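# Shelve the open parts bin into the gap on the shelf

## Task

Take the open bin that sits on the table and slide it into the empty slot in the shelf's row of bins. Its open side must face outward the same way as its neighbours, and every part inside it must stay inside. The board overhead sits low, so tilting the bin on the way in may be needed. It counts only when the bin is fully seated past the shelf's front lip and the parts in the other bins have not been disturbed.

## Robot and tools

Robot: two arms, left_arm (on the +y side, the robot's own left) and right_arm (on the -y side), each with a parallel two-finger gripper. Their bases are at (-0.047, +0.235, +0.431) and (-0.047, -0.235, +0.431) m in the scene frame.

Scene frame: origin at table-top height (z = 0) directly above the robot's foot. +x points out over the table, +z points up, +y points to the robot's left. The table surface starts at about x = +0.15 m and may sit at an angle to the robot. A gripper's fingers point along its own +z and close along its own y. end_effector_position is the spot between the pads, about 1 cm short of the fingertips. Reported positions and orientations can be a few cm off, more so when the arm is reaching far.

Command rows: a row always holds 14 numbers, each in [-1, 1], and both arms are always included. The order is dx, dy, dz, rx, ry, rz, opening for left_arm, then the same seven for right_arm. The six pose numbers are offsets, not poses. They are measured along each arm's own Hand target axes and start from that arm's Hand target as it was when the action or move began. Scale: 1.0 equals 0.6 m, or 180 degrees for rx, ry, rz, which together form one rotation vector. The opening is absolute: +1 is fully open (0.094 m) and -1 is closed. Sending six zeros re-commands the current Hand target. To leave a gripper unchanged, repeat its present opening (check 'Tool commands'), because a 0 there means half open.

execute_actions(actions, cameras): actions is a list of up to 15 rows, and each row is applied for one control step of 1/30 s. Every action lasts 15 steps, so if you give fewer rows the last one is held. All rows in an action count from the action's starting Hand target. Each new action starts again from the current Hand target, so sending the same offset twice moves the arm twice. An empty list just returns the current state and images. cameras selects which images come back: null or ['all'] for all, [] for none.

move(target, speed, blend, opening_speed, blocking, cameras): drives each gripper in a straight line to a target given as one 14-number row, or as a list of up to 15 rows. Every row in the list is an offset from the same starting Hand targets, not from the row before it. speed is in m/s, ranges 0.002 to 4.3 with a default of 0.25, and may be one value or one per target. Turning speed is capped at twice that value in rad/s. blend, in m, rounds off the corners between listed targets. opening_speed, 0.2 or more per second on the -1..1 scale, makes the fingers move gradually. blocking=false returns after 0.5 s while the move carries on. A move is capped at 10 s. Moves do not avoid obstacles or the other arm. Grippers trail behind the path and can overshoot at high speed. Do not route a path close to an arm's own base, since that can change its shoulder posture. The result has a 'move:' line giving the outcome (done, off_target, moving, held, fault) and any limits (paced = the pose was clipped, held = steps were withheld). done means within 10 mm and 2 degrees; it says nothing about whether the gripper is touching anything.

wait(seconds 0 to 10): lets time pass while the arms hold their commands. stop(): brings a running move to rest. zoom_image(camera, region [x0,y0,x1,y1], at most 504x504 pixels): magnifies part of the latest image from cam_head_left, cam_head_right, cam_left_wrist or cam_right_wrist, each 896x504. read_manual gives only the licence texts. finished_scene(scene) ends the scene for good. The bin has to stay in place once the robot lets go.

Result lines: end_effector_position (m) and end_effector_quat_wxyz for each arm. Hand target is the last commanded pose after clipping, and the next offsets count from it. Grippers often come to rest slightly short of it; sending the action again, or sending the missing distance, closes the gap. Orientation commands are clipped to within 40 degrees of the measured orientation. grip_measured uses the same scale as opening and reads up to about 2.7 mm wide when empty. Commands below the reading at first touch squeeze at the force limit of about 50-64 N per pad. To release, command an opening well above grip_measured. grip_effort_nm is the gripper motor's effort: negative means closing, and it is not a pad force. Joint torques include the arm's own weight, and joints 3 and 4 wrap around at ±28 N m. A Joint velocities entry marked 'within noise' means that arm is still. Actions calls also list end_effector_position at some steps. MOTOR HOT appears at 85 °C. At 100 °C an OVER-TEMPERATURE FAULT drops that arm for 30-60 s. Holding loads, keeping an arm stretched out or pushing against an unreachable pose all heat the motors.

Avoid: dropping the bin or spilling its parts, letting go of it while it is still moving, fast impacts, pushing hard into the shelf or board, bumping the other bins, and anything leaving the table. Never let the arms collide or let one gripper close on the other arm's fingers; that can fail the scene. The clearance check does not stop grippers from hitting each other. An object may now and then be nudged briefly by an outside push. Move slowly near contact, and to stop a push, command the target back behind the gripper.

Each tool is called after "Emit:" by a JSON object that holds its "op" and its "data", one argument or row to a line.

## Session

Emit:
{"op": "execute_actions", "data": {
  "actions": []
}}

Scene clock: 0.00 s.
left_arm: end_effector_position=(+0.3985, +0.3236, +0.2475) grip_measured=+1.000 grip_effort_nm=n/a end_effector_quat_wxyz=(-0.159, +0.523, -0.833, -0.090) | right_arm: end_effector_position=(+0.2528, +0.2014, +0.3564) grip_measured=+1.000 grip_effort_nm=n/a end_effector_quat_wxyz=(+0.366, -0.267, +0.824, +0.340)
Joint positions: left_arm=[0.772 1.827 0.78 -0.029 -0.553 -0.93 0.094] | right_arm=[0.222 2.17 0.677 0.878 0.079 0.074 0.094]
Joint velocities: within noise
Joint torques (N m): no reading
Heat: left arm: hottest waist 35 °C; right arm: hottest wrist roll 35 °C.
Hand target: left_arm +0.4057, +0.3246, +0.2510; +0.166, -0.525, +0.831, +0.087 | right_arm +0.2559, +0.2039, +0.3589; +0.370, -0.265, +0.822, +0.342
Tool commands: left_gripper/opening=+1.0 right_gripper/opening=+1.0

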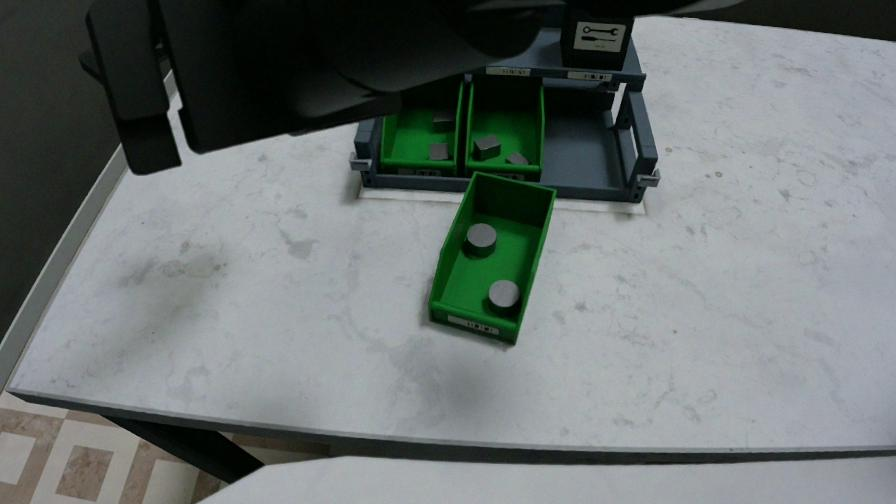

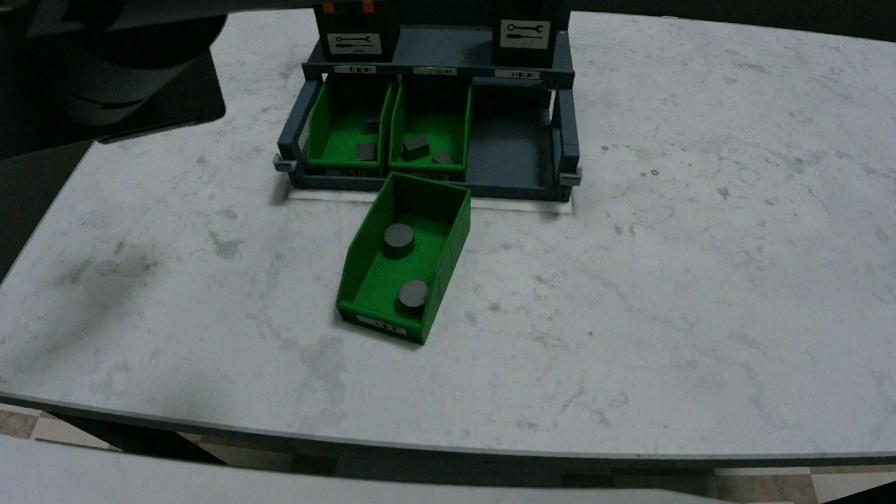

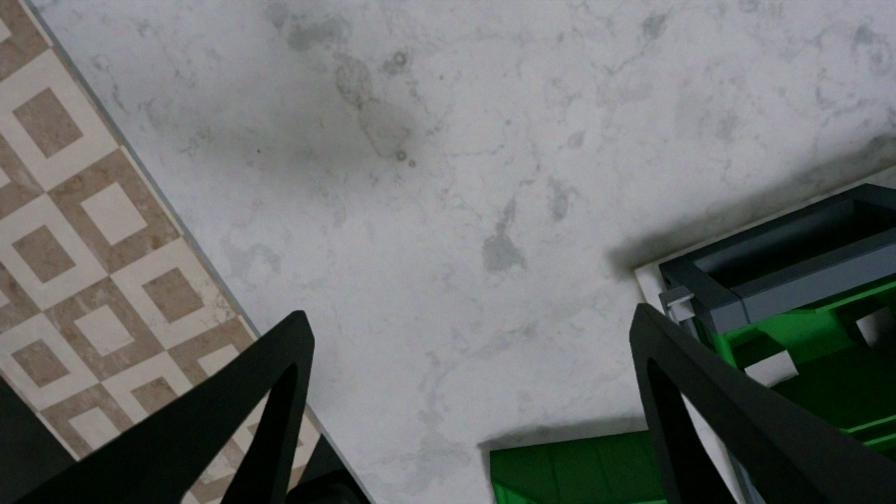

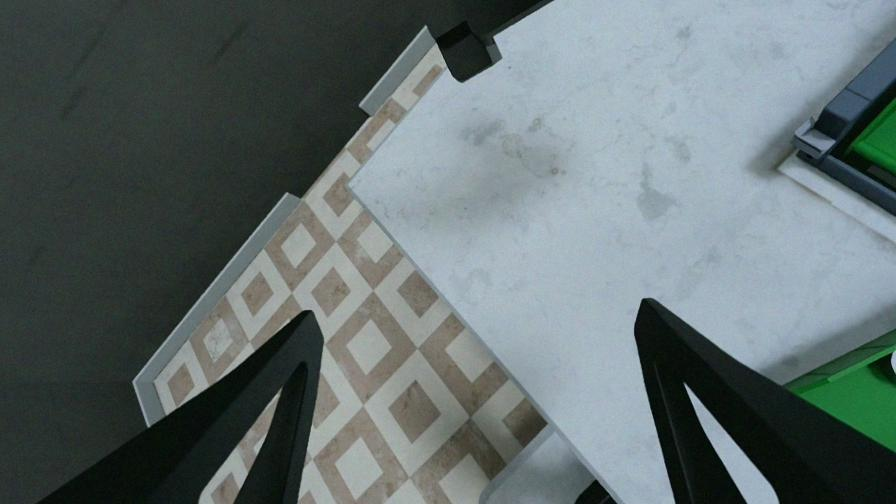

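Emit:
{"op": "move", "data": {
  "target": [-0.041, 0.391, 0.009, 0, 0, 0, 1, 0.2098, -0.2405, -0.0454, 0.0283, 0.3417, -0.2024, 1]
}}

Scene clock: 19.07 s.
left_arm: end_effector_position=(+0.2065, +0.4445, +0.2436) grip_measured=+1.000 grip_effort_nm=0.002 end_effector_quat_wxyz=(-0.158, +0.526, -0.831, -0.084) | right_arm: end_effector_position=(+0.2664, +0.0703, +0.2267) grip_measured=+1.000 grip_effort_nm=-0.032 end_effector_quat_wxyz=(+0.005, -0.615, +0.789, +0.001)
Joint positions: left_arm=[1.314 1.688 0.341 0.461 -0.233 -0.452 0.094] | right_arm=[0.035 2.214 0.996 -0.354 0.36 -0.582 0.094]
Joint velocities: within noise
Joint torques (N m): left_arm=[-0.73 -9.29 -0.65 1.37 0.05 0.05] | right_arm=[5.6 -11.58 4.12 -0.58 0.02 -0.04]
Heat: left arm: hottest waist 34 °C; right arm: hottest wrist pitch 35 °C.
Hand target: left_arm +0.2052, +0.4489, +0.2481; +0.166, -0.525, +0.831, +0.087 | right_arm +0.2699, +0.0698, +0.2202; -0.001, -0.616, +0.788, +0.000
Off the commanded pose: left_arm 0.007 m, 1 deg | right_arm 0.007 m, 1 deg.
move: done
camera_calibration:
cam_left_wrist: T_world_to_cam=[[0.883817, -0.46695, -0.0287441, 0.0378052], [-0.437983, -0.847456, 0.299982, 0.420759], [-0.164436, -0.25254, -0.953512, 0.503341], [0, 0, 0, 1]] pos_world=[0.23364, 0.501341, 0.354808]
cam_right_wrist: T_world_to_cam=[[0.941957, -0.334391, -0.0299822, -0.212201], [-0.243151, -0.741057, 0.625868, 0.00128186], [-0.231504, -0.582251, -0.779352, 0.401406], [0, 0, 0, 1]] pos_world=[0.293123, 0.16371, 0.305672]

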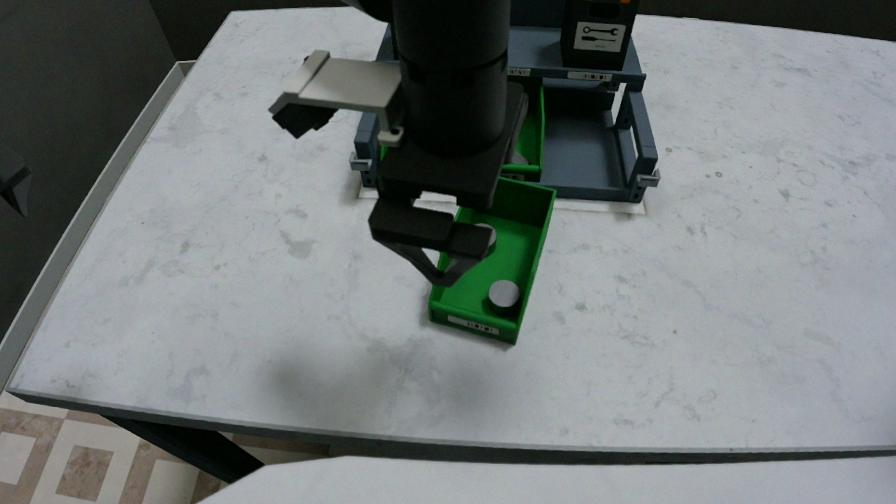

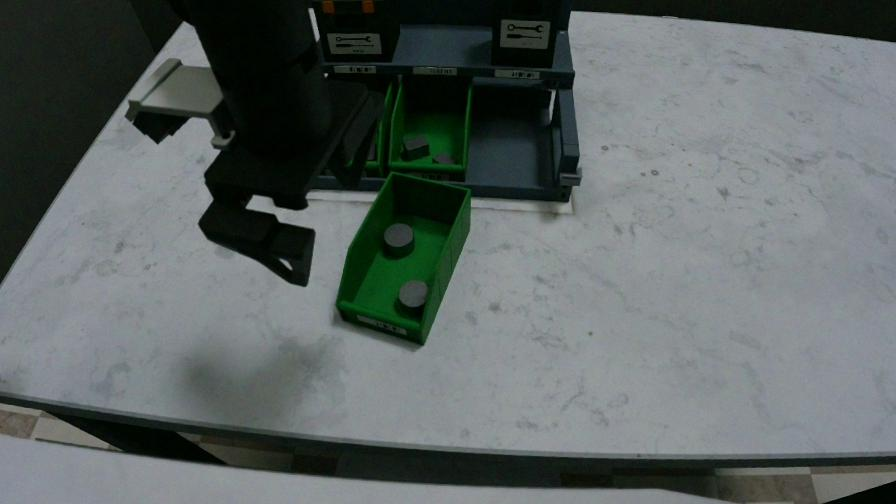

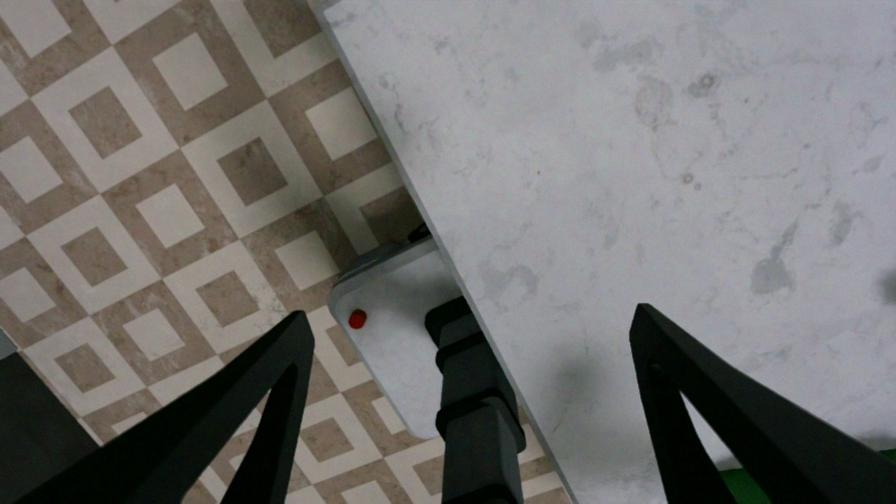

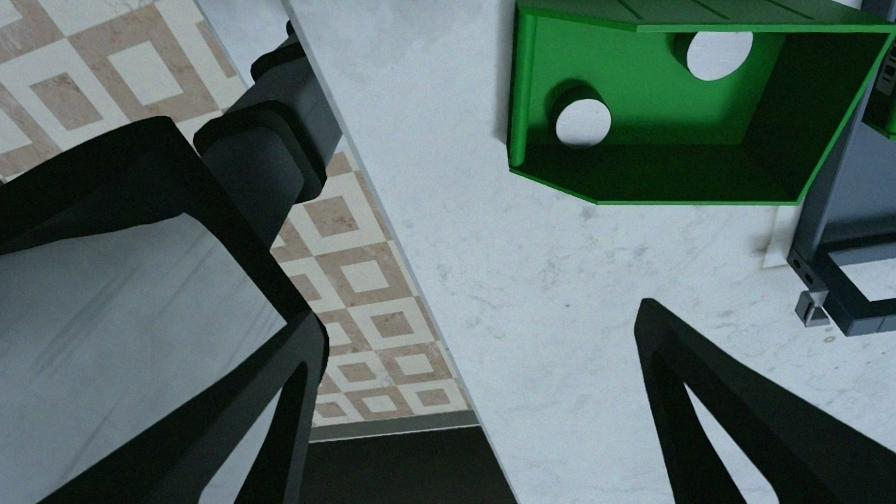

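Emit:
{"op": "move", "data": {
  "target": [0,0,0,0,0,0,1, -0.02,-0.2183,-0.1,0,0,-0.0778,1],
  "cameras": ["cam_head_right","cam_right_wrist"]
}}

Scene clock: 24.23 s.
left_arm: end_effector_position=(+0.2063, +0.4445, +0.2436) grip_measured=+1.000 grip_effort_nm=0.012 end_effector_quat_wxyz=(-0.158, +0.525, -0.832, -0.084) | right_arm: end_effector_position=(+0.3889, +0.0480, +0.2768) grip_measured=+1.000 grip_effort_nm=-0.037 end_effector_quat_wxyz=(-0.006, -0.708, +0.706, +0.000)
Joint positions: left_arm=[1.315 1.687 0.341 0.461 -0.233 -0.451 0.094] | right_arm=[-0.11 2.134 1.232 -0.64 0.362 -0.977 0.094]
Joint velocities: within noise
Joint torques (N m): left_arm=[-0.73 -9.23 -0.62 1.39 0.05 0.04] | right_arm=[6.42 -14.56 6.05 -0.42 -0.18 -0.02]
Heat: left arm: hottest waist 34 °C; right arm: hottest wrist pitch 34 °C.
Hand target: left_arm +0.2051, +0.4490, +0.2482; +0.166, -0.525, +0.831, +0.087 | right_arm +0.3998, +0.0499, +0.2802; +0.001, +0.707, -0.707, +0.000
Off the commanded pose: left_arm 0.006 m, 1 deg | right_arm 0.012 m, 1 deg.
move: off_target (right_arm)
camera_calibration:
cam_right_wrist: T_world_to_cam=[[0.994848, -0.0927888, -0.040848, -0.362745], [-0.0451451, -0.766213, 0.640998, -0.0968462], [-0.0907757, -0.635852, -0.766455, 0.400165], [0, 0, 0, 1]] pos_world=[0.392829, 0.146582, 0.353969]
Images, in order (width x height): cam_head_right 896x504, cam_right_wrist 896x504.

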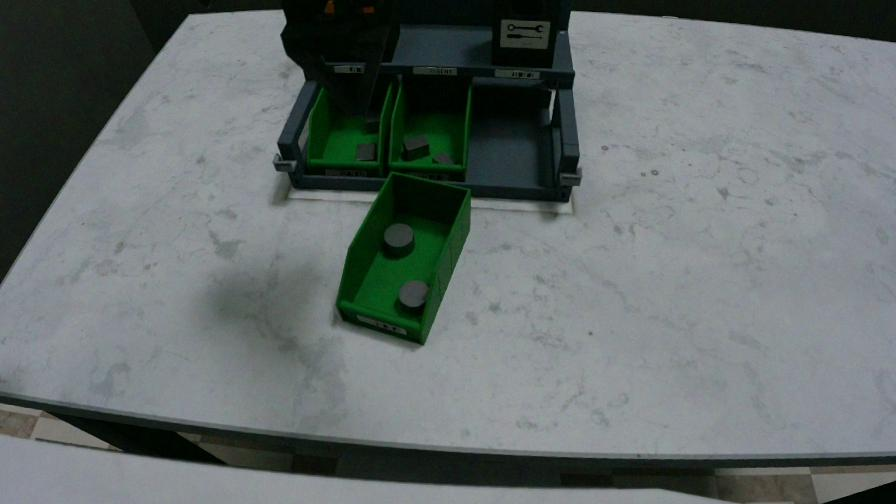

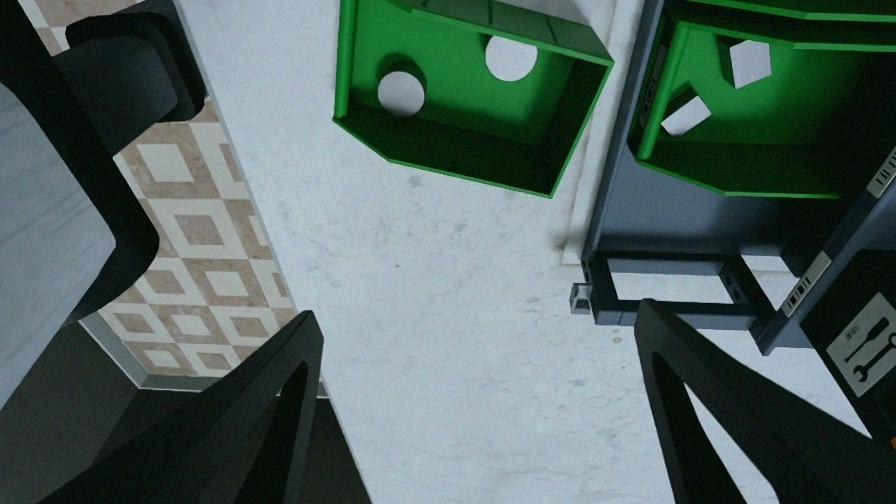

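Emit:
{"op": "zoom_image", "data": {
  "camera": "cam_right_wrist",
  "region": [540, 0, 896, 380]
}}

Emit:
{"op": "zoom_image", "data": {
  "camera": "cam_right_wrist",
  "region": [300, 0, 660, 300]
}}

Emit:
{"op": "zoom_image", "data": {
  "camera": "cam_head_right",
  "region": [260, 40, 600, 360]
}}

Scaled by 1.326.

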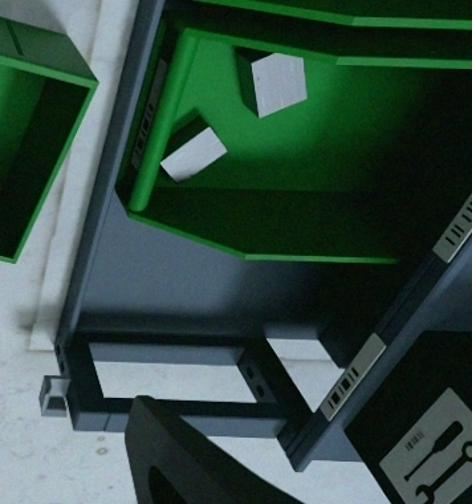

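Scaled by 1.400.

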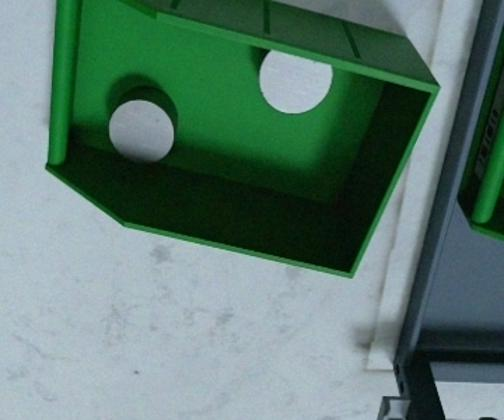

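Scaled by 1.482.

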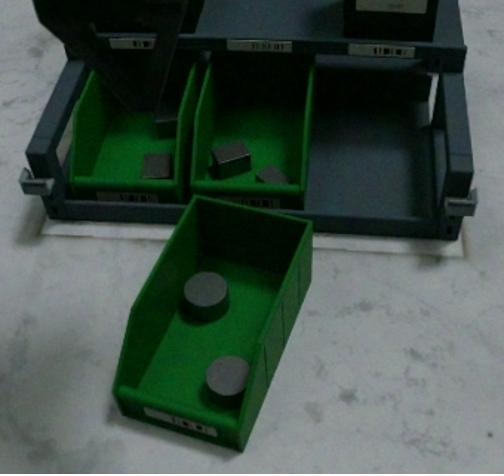

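Emit:
{"op": "move", "data": {
  "target": [0,0,0,0,0,0,1, 0.25,-0.0333,-0.0333,0,0,0,1],
  "cameras": ["cam_head_right","cam_right_wrist"]
}}

Emit:
{"op": "zoom_image", "data": {
  "camera": "cam_right_wrist",
  "region": [392, 0, 896, 504]
}}

Scene clock: 31.73 s.
left_arm: end_effector_position=(+0.2063, +0.4445, +0.2436) grip_measured=+1.000 grip_effort_nm=0.007 end_effector_quat_wxyz=(-0.158, +0.525, -0.832, -0.084) | right_arm: end_effector_position=(+0.4153, -0.0996, +0.2955) grip_measured=+1.000 grip_effort_nm=-0.032 end_effector_quat_wxyz=(-0.010, -0.707, +0.707, +0.003)
Joint positions: left_arm=[1.315 1.687 0.341 0.461 -0.233 -0.451 0.094] | right_arm=[-0.371 1.915 1.069 -0.611 0.339 -1.248 0.094]
Joint velocities: within noise
Joint torques (N m): left_arm=[-0.79 -9.23 -0.62 1.37 0.05 0.04] | right_arm=[5.89 -14.27 3.95 0.35 -0.2 -0.05]
Heat: left arm: hottest waist 34 °C; right arm: hottest shoulder 34 °C.
Hand target: left_arm +0.2051, +0.4490, +0.2482; +0.166, -0.525, +0.831, +0.087 | right_arm +0.4200, -0.1001, +0.3004; +0.001, +0.707, -0.707, +0.000
Off the commanded pose: left_arm 0.006 m, 1 deg | right_arm 0.007 m, 1 deg.
move: done
camera_calibration:
cam_right_wrist: T_world_to_cam=[[0.994054, -0.0959875, -0.051406, -0.398761], [-0.0407019, -0.765447, 0.642211, -0.222937], [-0.100993, -0.6363, -0.764803, 0.326733], [0, 0, 0, 1]] pos_world=[0.420314, -0.00102218, 0.37256]
Images, in order (width x height): cam_head_right 896x504, cam_right_wrist 896x504.

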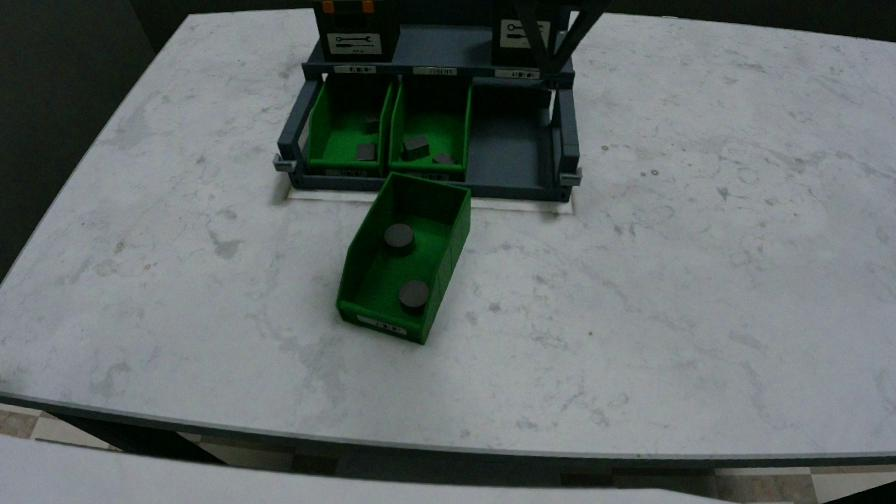

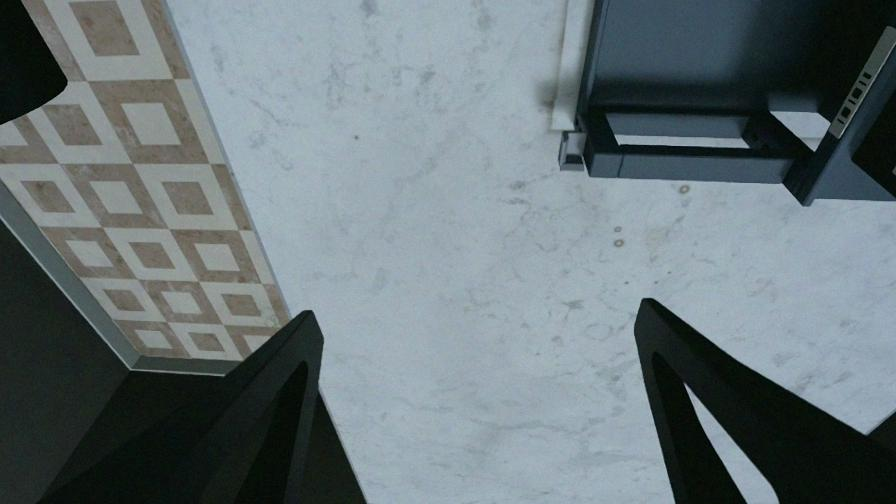

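Scaled by 1.000.

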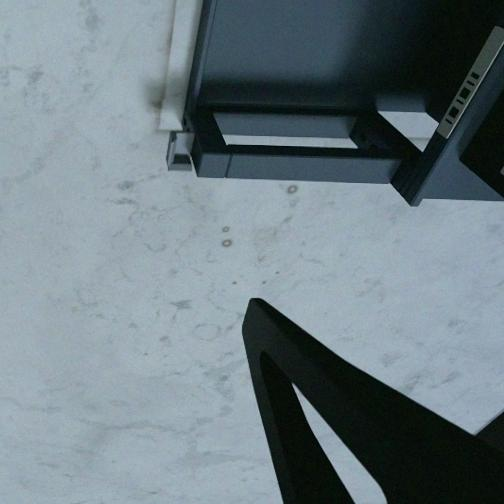

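Emit:
{"op": "zoom_image", "data": {
  "camera": "cam_right_wrist",
  "region": [540, 0, 896, 220]
}}

Scaled by 1.416.

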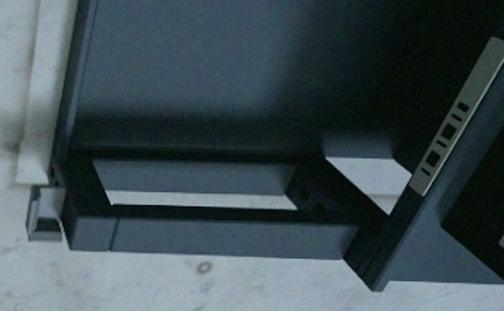

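Emit:
{"op": "zoom_image", "data": {
  "camera": "cam_head_right",
  "region": [440, 60, 600, 220]
}}

Emit:
{"op": "zoom_image", "data": {
  "camera": "cam_head_right",
  "region": [320, 160, 480, 350]
}}

Scaled by 3.150.

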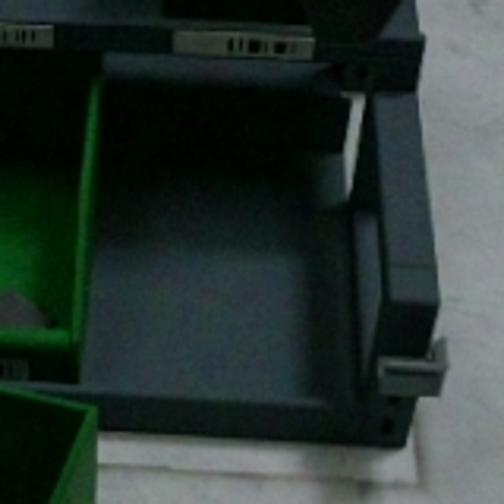

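Scaled by 2.653.

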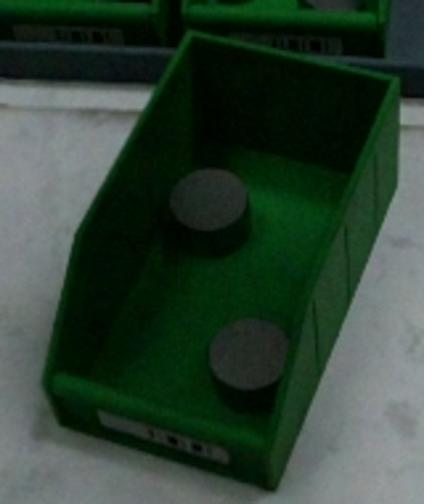

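Emit:
{"op": "move", "data": {
  "target": [0,0,0,0,0,0,1, -0.26,0.2067,0.3,0,0,0.0972,-0.1]
}}

Emit:
{"op": "zoom_image", "data": {
  "camera": "cam_right_wrist",
  "region": [200, 100, 700, 500]
}}

Scene clock: 61.13 s.
left_arm: end_effector_position=(+0.2063, +0.4445, +0.2436) grip_measured=+1.000 grip_effort_nm=0.002 end_effector_quat_wxyz=(-0.158, +0.525, -0.832, -0.084) | right_arm: end_effector_position=(+0.2945, +0.0510, +0.1239) grip_measured=-0.098 grip_effort_nm=-0.139 end_effector_quat_wxyz=(-0.005, -0.595, +0.804, +0.001)
Joint positions: left_arm=[1.315 1.687 0.341 0.461 -0.233 -0.451 0.094] | right_arm=[-0.116 2.448 1.119 -0.21 0.358 -0.685 0.042]
Joint velocities: within noise
Joint torques (N m): left_arm=[-0.73 -9.23 -0.62 1.37 0.04 0.04] | right_arm=[7.36 -13.27 2.35 0.4 -0.01 0.11]
Heat: left arm: hottest waist 34 °C; right arm: hottest shoulder 36 °C.
Hand target: left_arm +0.2051, +0.4490, +0.2482; +0.166, -0.525, +0.830, +0.087 | right_arm +0.2957, +0.0555, +0.1202; -0.001, -0.592, +0.806, -0.001
Off the commanded pose: left_arm 0.006 m, 1 deg | right_arm 0.006 m, 1 deg.
move: done
camera_calibration:
cam_left_wrist: T_world_to_cam=[[0.883304, -0.467879, -0.0293821, 0.0387085], [-0.438721, -0.847091, 0.299935, 0.420692], [-0.165222, -0.252043, -0.953507, 0.503353], [0, 0, 0, 1]] pos_world=[0.23354, 0.501342, 0.354908]
cam_right_wrist: T_world_to_cam=[[0.923332, -0.381865, -0.0404729, -0.239011], [-0.269567, -0.719622, 0.639905, 0.0629884], [-0.273482, -0.579934, -0.767388, 0.327277], [0, 0, 0, 1]] pos_world=[0.32717, 0.143857, 0.201169]

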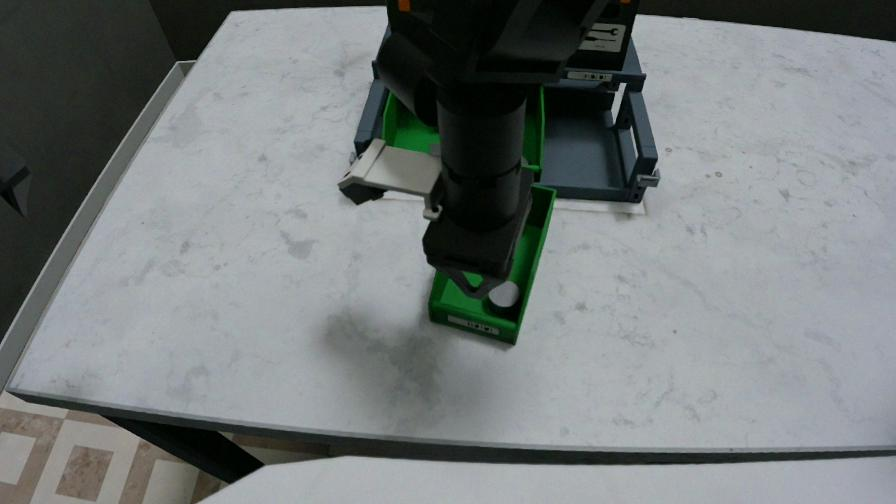

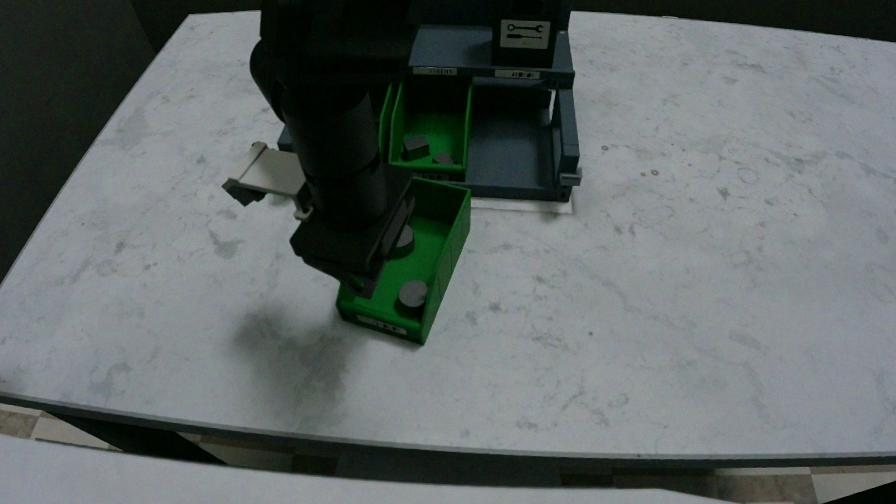

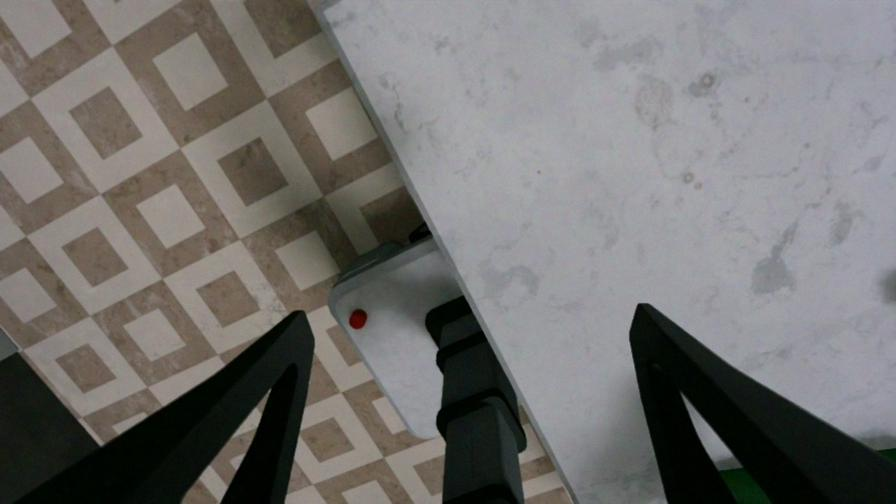

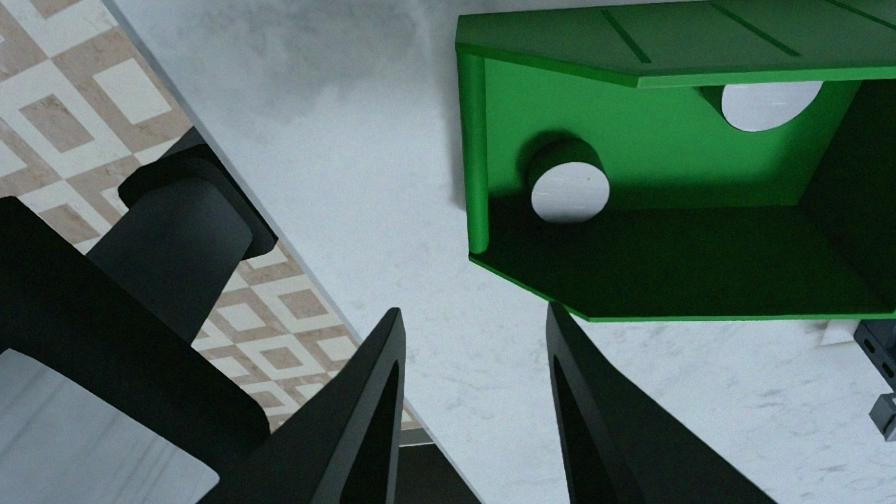

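Scaled by 1.008.

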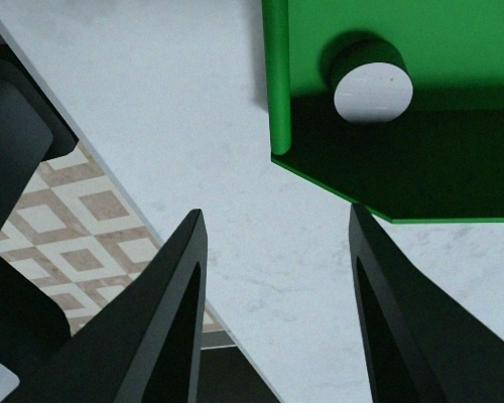

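Emit:
{"op": "move", "data": {
  "target": [0,0,0,0,0,0,1, 0,0,0.1083,0,0,0,-0.36],
  "cameras": ["cam_head_right","cam_right_wrist"],
  "speed": 0.15
}}

Scene clock: 66.50 s.
left_arm: end_effector_position=(+0.2063, +0.4445, +0.2436) grip_measured=+1.000 grip_effort_nm=0.002 end_effector_quat_wxyz=(-0.158, +0.525, -0.832, -0.084) | right_arm: end_effector_position=(+0.2945, +0.0564, +0.0608) grip_measured=-0.358 grip_effort_nm=-0.139 end_effector_quat_wxyz=(-0.002, -0.591, +0.806, +0.000)
Joint positions: left_arm=[1.315 1.687 0.341 0.461 -0.233 -0.451 0.094] | right_arm=[-0.155 2.608 1.219 -0.128 0.358 -0.72 0.03]
Joint velocities: within noise
Joint torques (N m): left_arm=[-0.73 -9.23 -0.62 1.37 0.05 0.04] | right_arm=[6.36 -13.04 1.69 0.29 -0.09 -0.1]
Heat: left arm: hottest waist 34 °C; right arm: hottest shoulder 36 °C.
Hand target: left_arm +0.2051, +0.4490, +0.2482; +0.166, -0.525, +0.831, +0.087 | right_arm +0.2958, +0.0555, +0.0553; -0.001, -0.591, +0.806, -0.001
Off the commanded pose: left_arm 0.006 m, 1 deg | right_arm 0.006 m, 0 deg.
move: done
camera_calibration:
cam_right_wrist: T_world_to_cam=[[0.920329, -0.389541, -0.0353914, -0.238593], [-0.27965, -0.718555, 0.636769, 0.110455], [-0.273478, -0.57614, -0.770242, 0.281925], [0, 0, 0, 1]] pos_world=[0.327573, 0.148854, 0.138372]
Images, in order (width x height): cam_head_right 896x504, cam_right_wrist 896x504.

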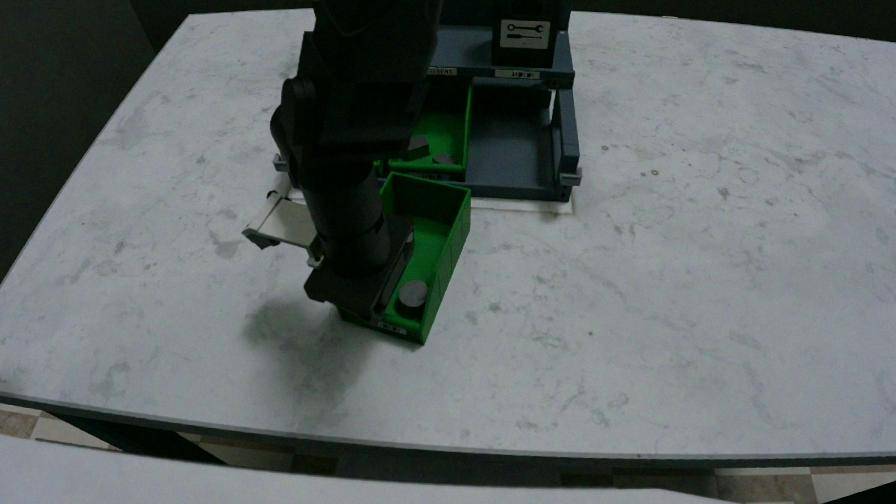

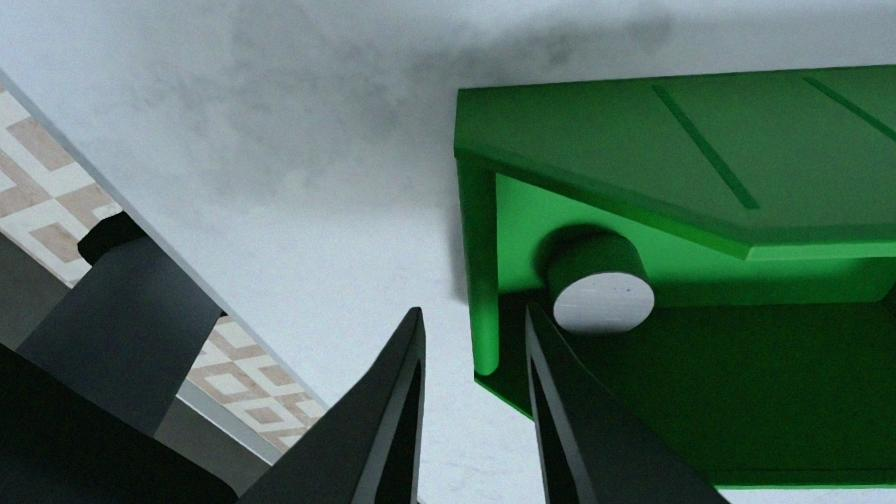

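Emit:
{"op": "move", "data": {
  "target": [0,0,0,0,0,0,1, 0.003,0,0.0705,0,0,0.003,-0.36],
  "cameras": ["cam_head_right","cam_right_wrist"],
  "speed": 0.08
}}

Scene clock: 69.53 s.
left_arm: end_effector_position=(+0.2063, +0.4445, +0.2436) grip_measured=+1.000 grip_effort_nm=0.007 end_effector_quat_wxyz=(-0.158, +0.525, -0.832, -0.084) | right_arm: end_effector_position=(+0.2962, +0.0563, +0.0204) grip_measured=-0.358 grip_effort_nm=-0.134 end_effector_quat_wxyz=(+0.000, -0.588, +0.809, -0.001)
Joint positions: left_arm=[1.315 1.687 0.341 0.461 -0.233 -0.451 0.094] | right_arm=[-0.187 2.706 1.292 -0.086 0.357 -0.748 0.03]
Joint velocities: within noise
Joint torques (N m): left_arm=[-0.73 -9.23 -0.62 1.37 0.04 0.04] | right_arm=[6.18 -13.22 1.35 0.39 -0.14 -0.06]
Heat: left arm: hottest waist 34 °C; right arm: hottest shoulder 36 °C.
Hand target: left_arm +0.2051, +0.4490, +0.2482; +0.166, -0.525, +0.831, +0.087 | right_arm +0.2952, +0.0538, +0.0130; -0.001, -0.588, +0.809, -0.001
Off the commanded pose: left_arm 0.006 m, 1 deg | right_arm 0.008 m, 0 deg.
move: done
camera_calibration:
cam_right_wrist: T_world_to_cam=[[0.917256, -0.397042, -0.0316115, -0.240348], [-0.28834, -0.716687, 0.634996, 0.139047], [-0.274776, -0.573339, -0.771869, 0.251553], [0, 0, 0, 1]] pos_world=[0.329674, 0.14845, 0.0982742]
Images, in order (width x height): cam_head_right 896x504, cam_right_wrist 896x504.

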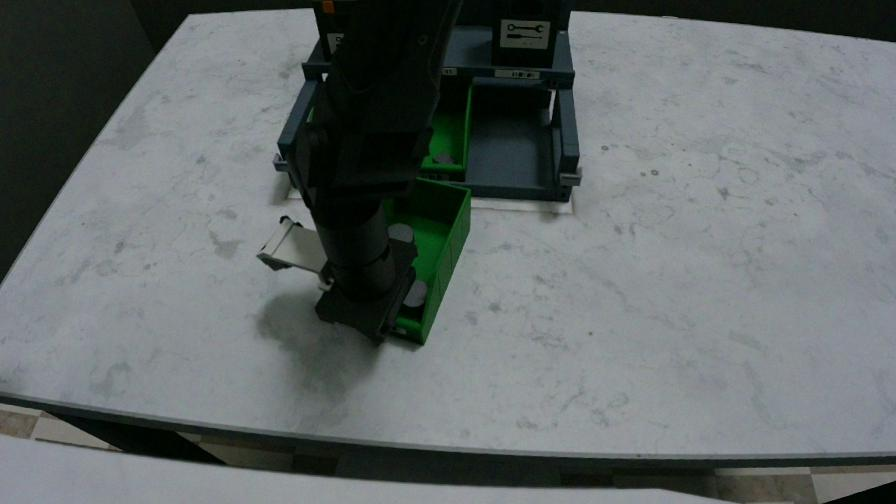

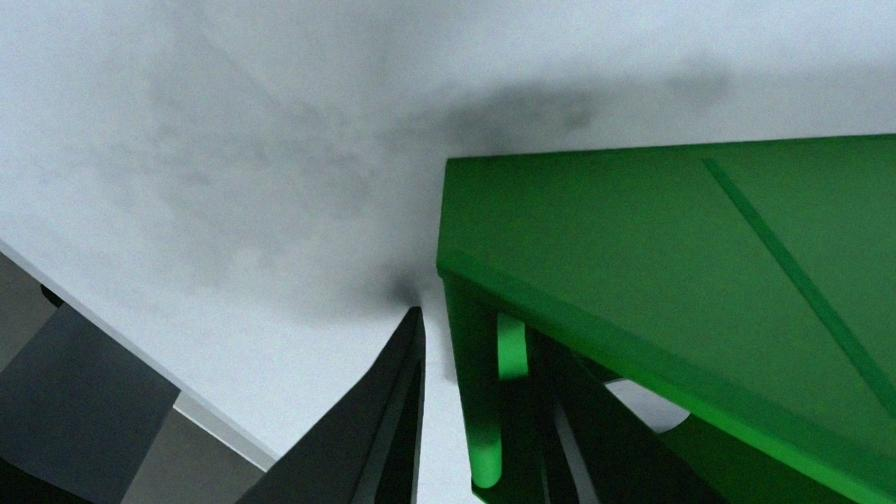

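Emit:
{"op": "move", "data": {
  "target": [0,0,0,0,0,0,1, 0,0,0,0,0,0,-1],
  "cameras": ["cam_head_right","cam_right_wrist"],
  "opening_speed": 0.4
}}

Scene clock: 72.20 s.
left_arm: end_effector_position=(+0.2063, +0.4445, +0.2436) grip_measured=+1.000 grip_effort_nm=0.002 end_effector_quat_wxyz=(-0.158, +0.525, -0.832, -0.084) | right_arm: end_effector_position=(+0.2969, +0.0566, +0.0204) grip_measured=-0.839 grip_effort_nm=-1.067 end_effector_quat_wxyz=(+0.001, -0.589, +0.808, -0.001)
Joint positions: left_arm=[1.315 1.687 0.341 0.461 -0.233 -0.451 0.094] | right_arm=[-0.187 2.706 1.292 -0.085 0.357 -0.751 0.008]
Joint velocities: within noise
Joint torques (N m): left_arm=[-0.73 -9.23 -0.62 1.37 0.05 0.04] | right_arm=[6.18 -13.16 1.48 0.21 -0.12 -0.03]
Heat: left arm: hottest waist 34 °C; right arm: hottest shoulder 36 °C.
Hand target: left_arm +0.2051, +0.4490, +0.2481; +0.166, -0.525, +0.831, +0.087 | right_arm +0.2952, +0.0538, +0.0130; -0.001, -0.588, +0.809, -0.001
Off the commanded pose: left_arm 0.006 m, 1 deg | right_arm 0.008 m, 0 deg.
move: done
camera_calibration:
cam_right_wrist: T_world_to_cam=[[0.918375, -0.394502, -0.0309015, -0.241317], [-0.287315, -0.718468, 0.633446, 0.139304], [-0.272097, -0.572863, -0.77317, 0.251139], [0, 0, 0, 1]] pos_world=[0.329978, 0.148754, 0.0984741]
Images, in order (width x height): cam_head_right 896x504, cam_right_wrist 896x504.

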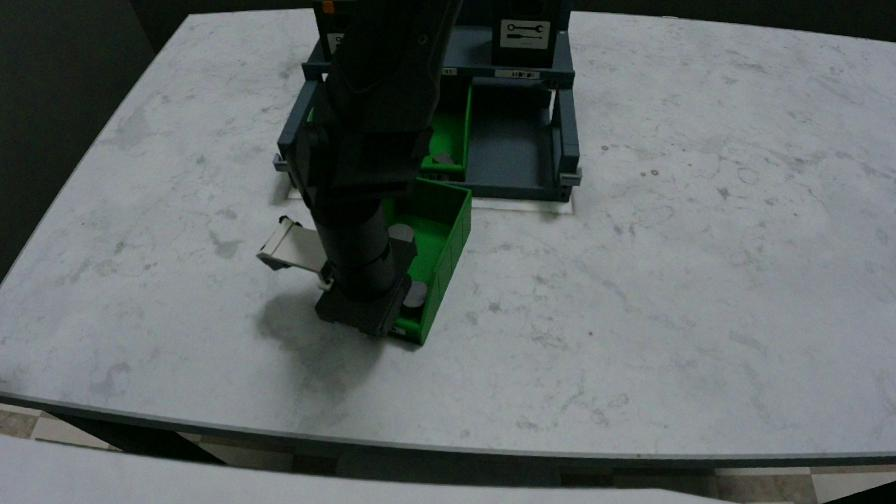

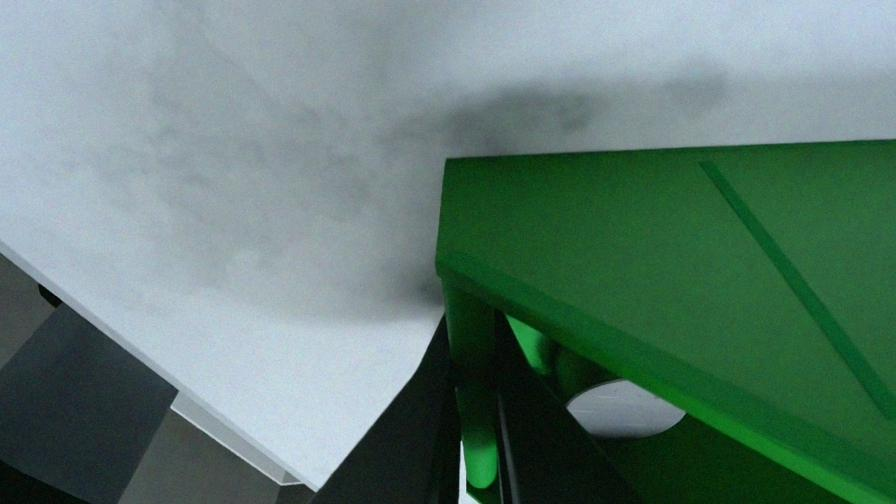

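Emit:
{"op": "move", "data": {
  "target": [0,0,0,0,0,0,1, 0,0,-0.06,0,0,0,-1],
  "cameras": ["cam_head_left","cam_head_right","cam_right_wrist"],
  "speed": 0.05
}}

Scene clock: 74.30 s.
left_arm: end_effector_position=(+0.2063, +0.4445, +0.2436) grip_measured=+1.000 grip_effort_nm=-0.002 end_effector_quat_wxyz=(-0.158, +0.525, -0.832, -0.084) | right_arm: end_effector_position=(+0.2846, +0.0453, +0.0333) grip_measured=-0.839 grip_effort_nm=-1.067 end_effector_quat_wxyz=(-0.012, -0.589, +0.808, +0.002)
Joint positions: left_arm=[1.315 1.687 0.341 0.461 -0.233 -0.451 0.094] | right_arm=[-0.187 2.668 1.238 -0.096 0.354 -0.741 0.008]
Joint velocities: within noise
Joint torques (N m): left_arm=[-0.73 -9.23 -0.62 1.37 0.05 0.04] | right_arm=[8.41 -16.73 0.36 -0.55 0.04 0.13]
Heat: left arm: hottest waist 34 °C; right arm: hottest shoulder 36 °C.
Hand target: left_arm +0.2051, +0.4490, +0.2481; +0.166, -0.525, +0.831, +0.087 | right_arm +0.2951, +0.0538, +0.0489; -0.001, -0.588, +0.809, +0.000
Off the commanded pose: left_arm 0.006 m, 1 deg | right_arm 0.021 m, 1 deg.
move: off_target (right_arm)
camera_calibration:
cam_right_wrist: T_world_to_cam=[[0.9174, -0.394851, -0.0496882, -0.233214], [-0.271265, -0.71179, 0.647897, 0.114119], [-0.29119, -0.580902, -0.760106, 0.256662], [0, 0, 0, 1]] pos_world=[0.319644, 0.13824, 0.109564]
Images, in order (width x height): cam_head_left 896x504, cam_head_right 896x504, cam_right_wrist 896x504.

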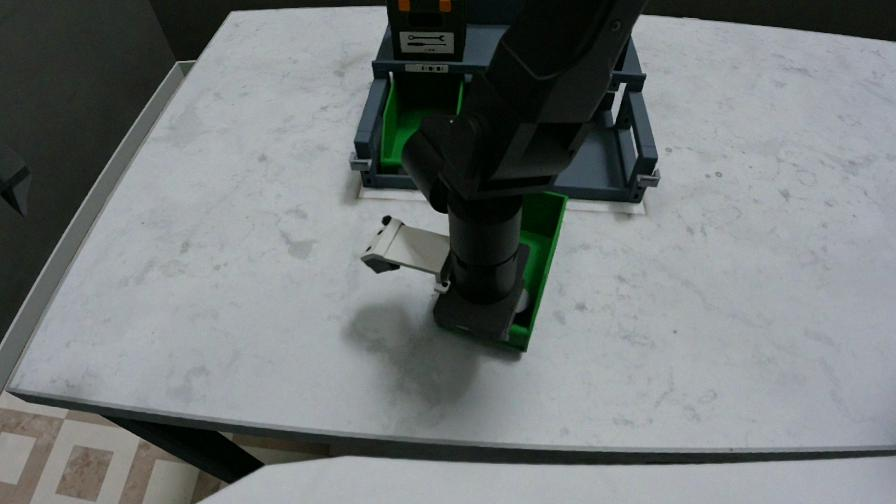

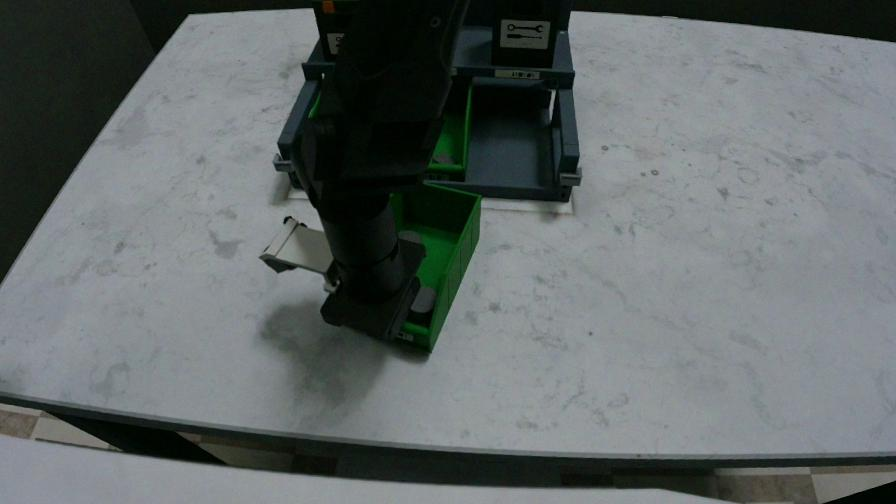

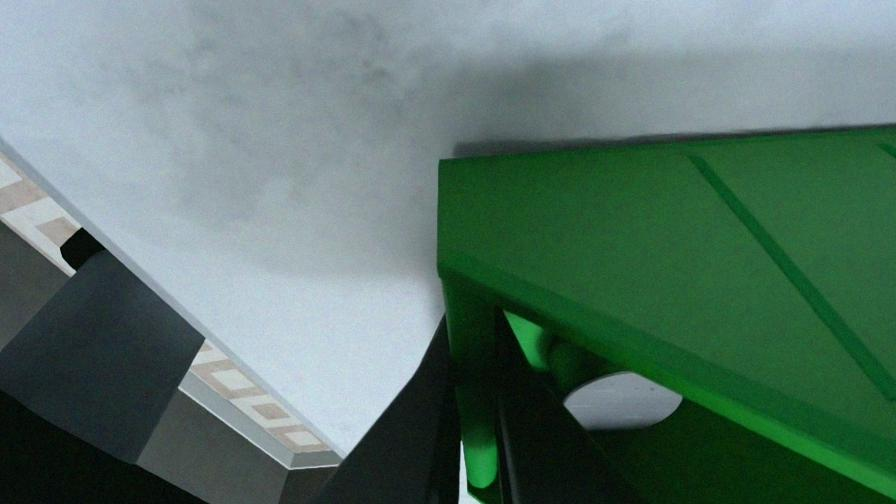

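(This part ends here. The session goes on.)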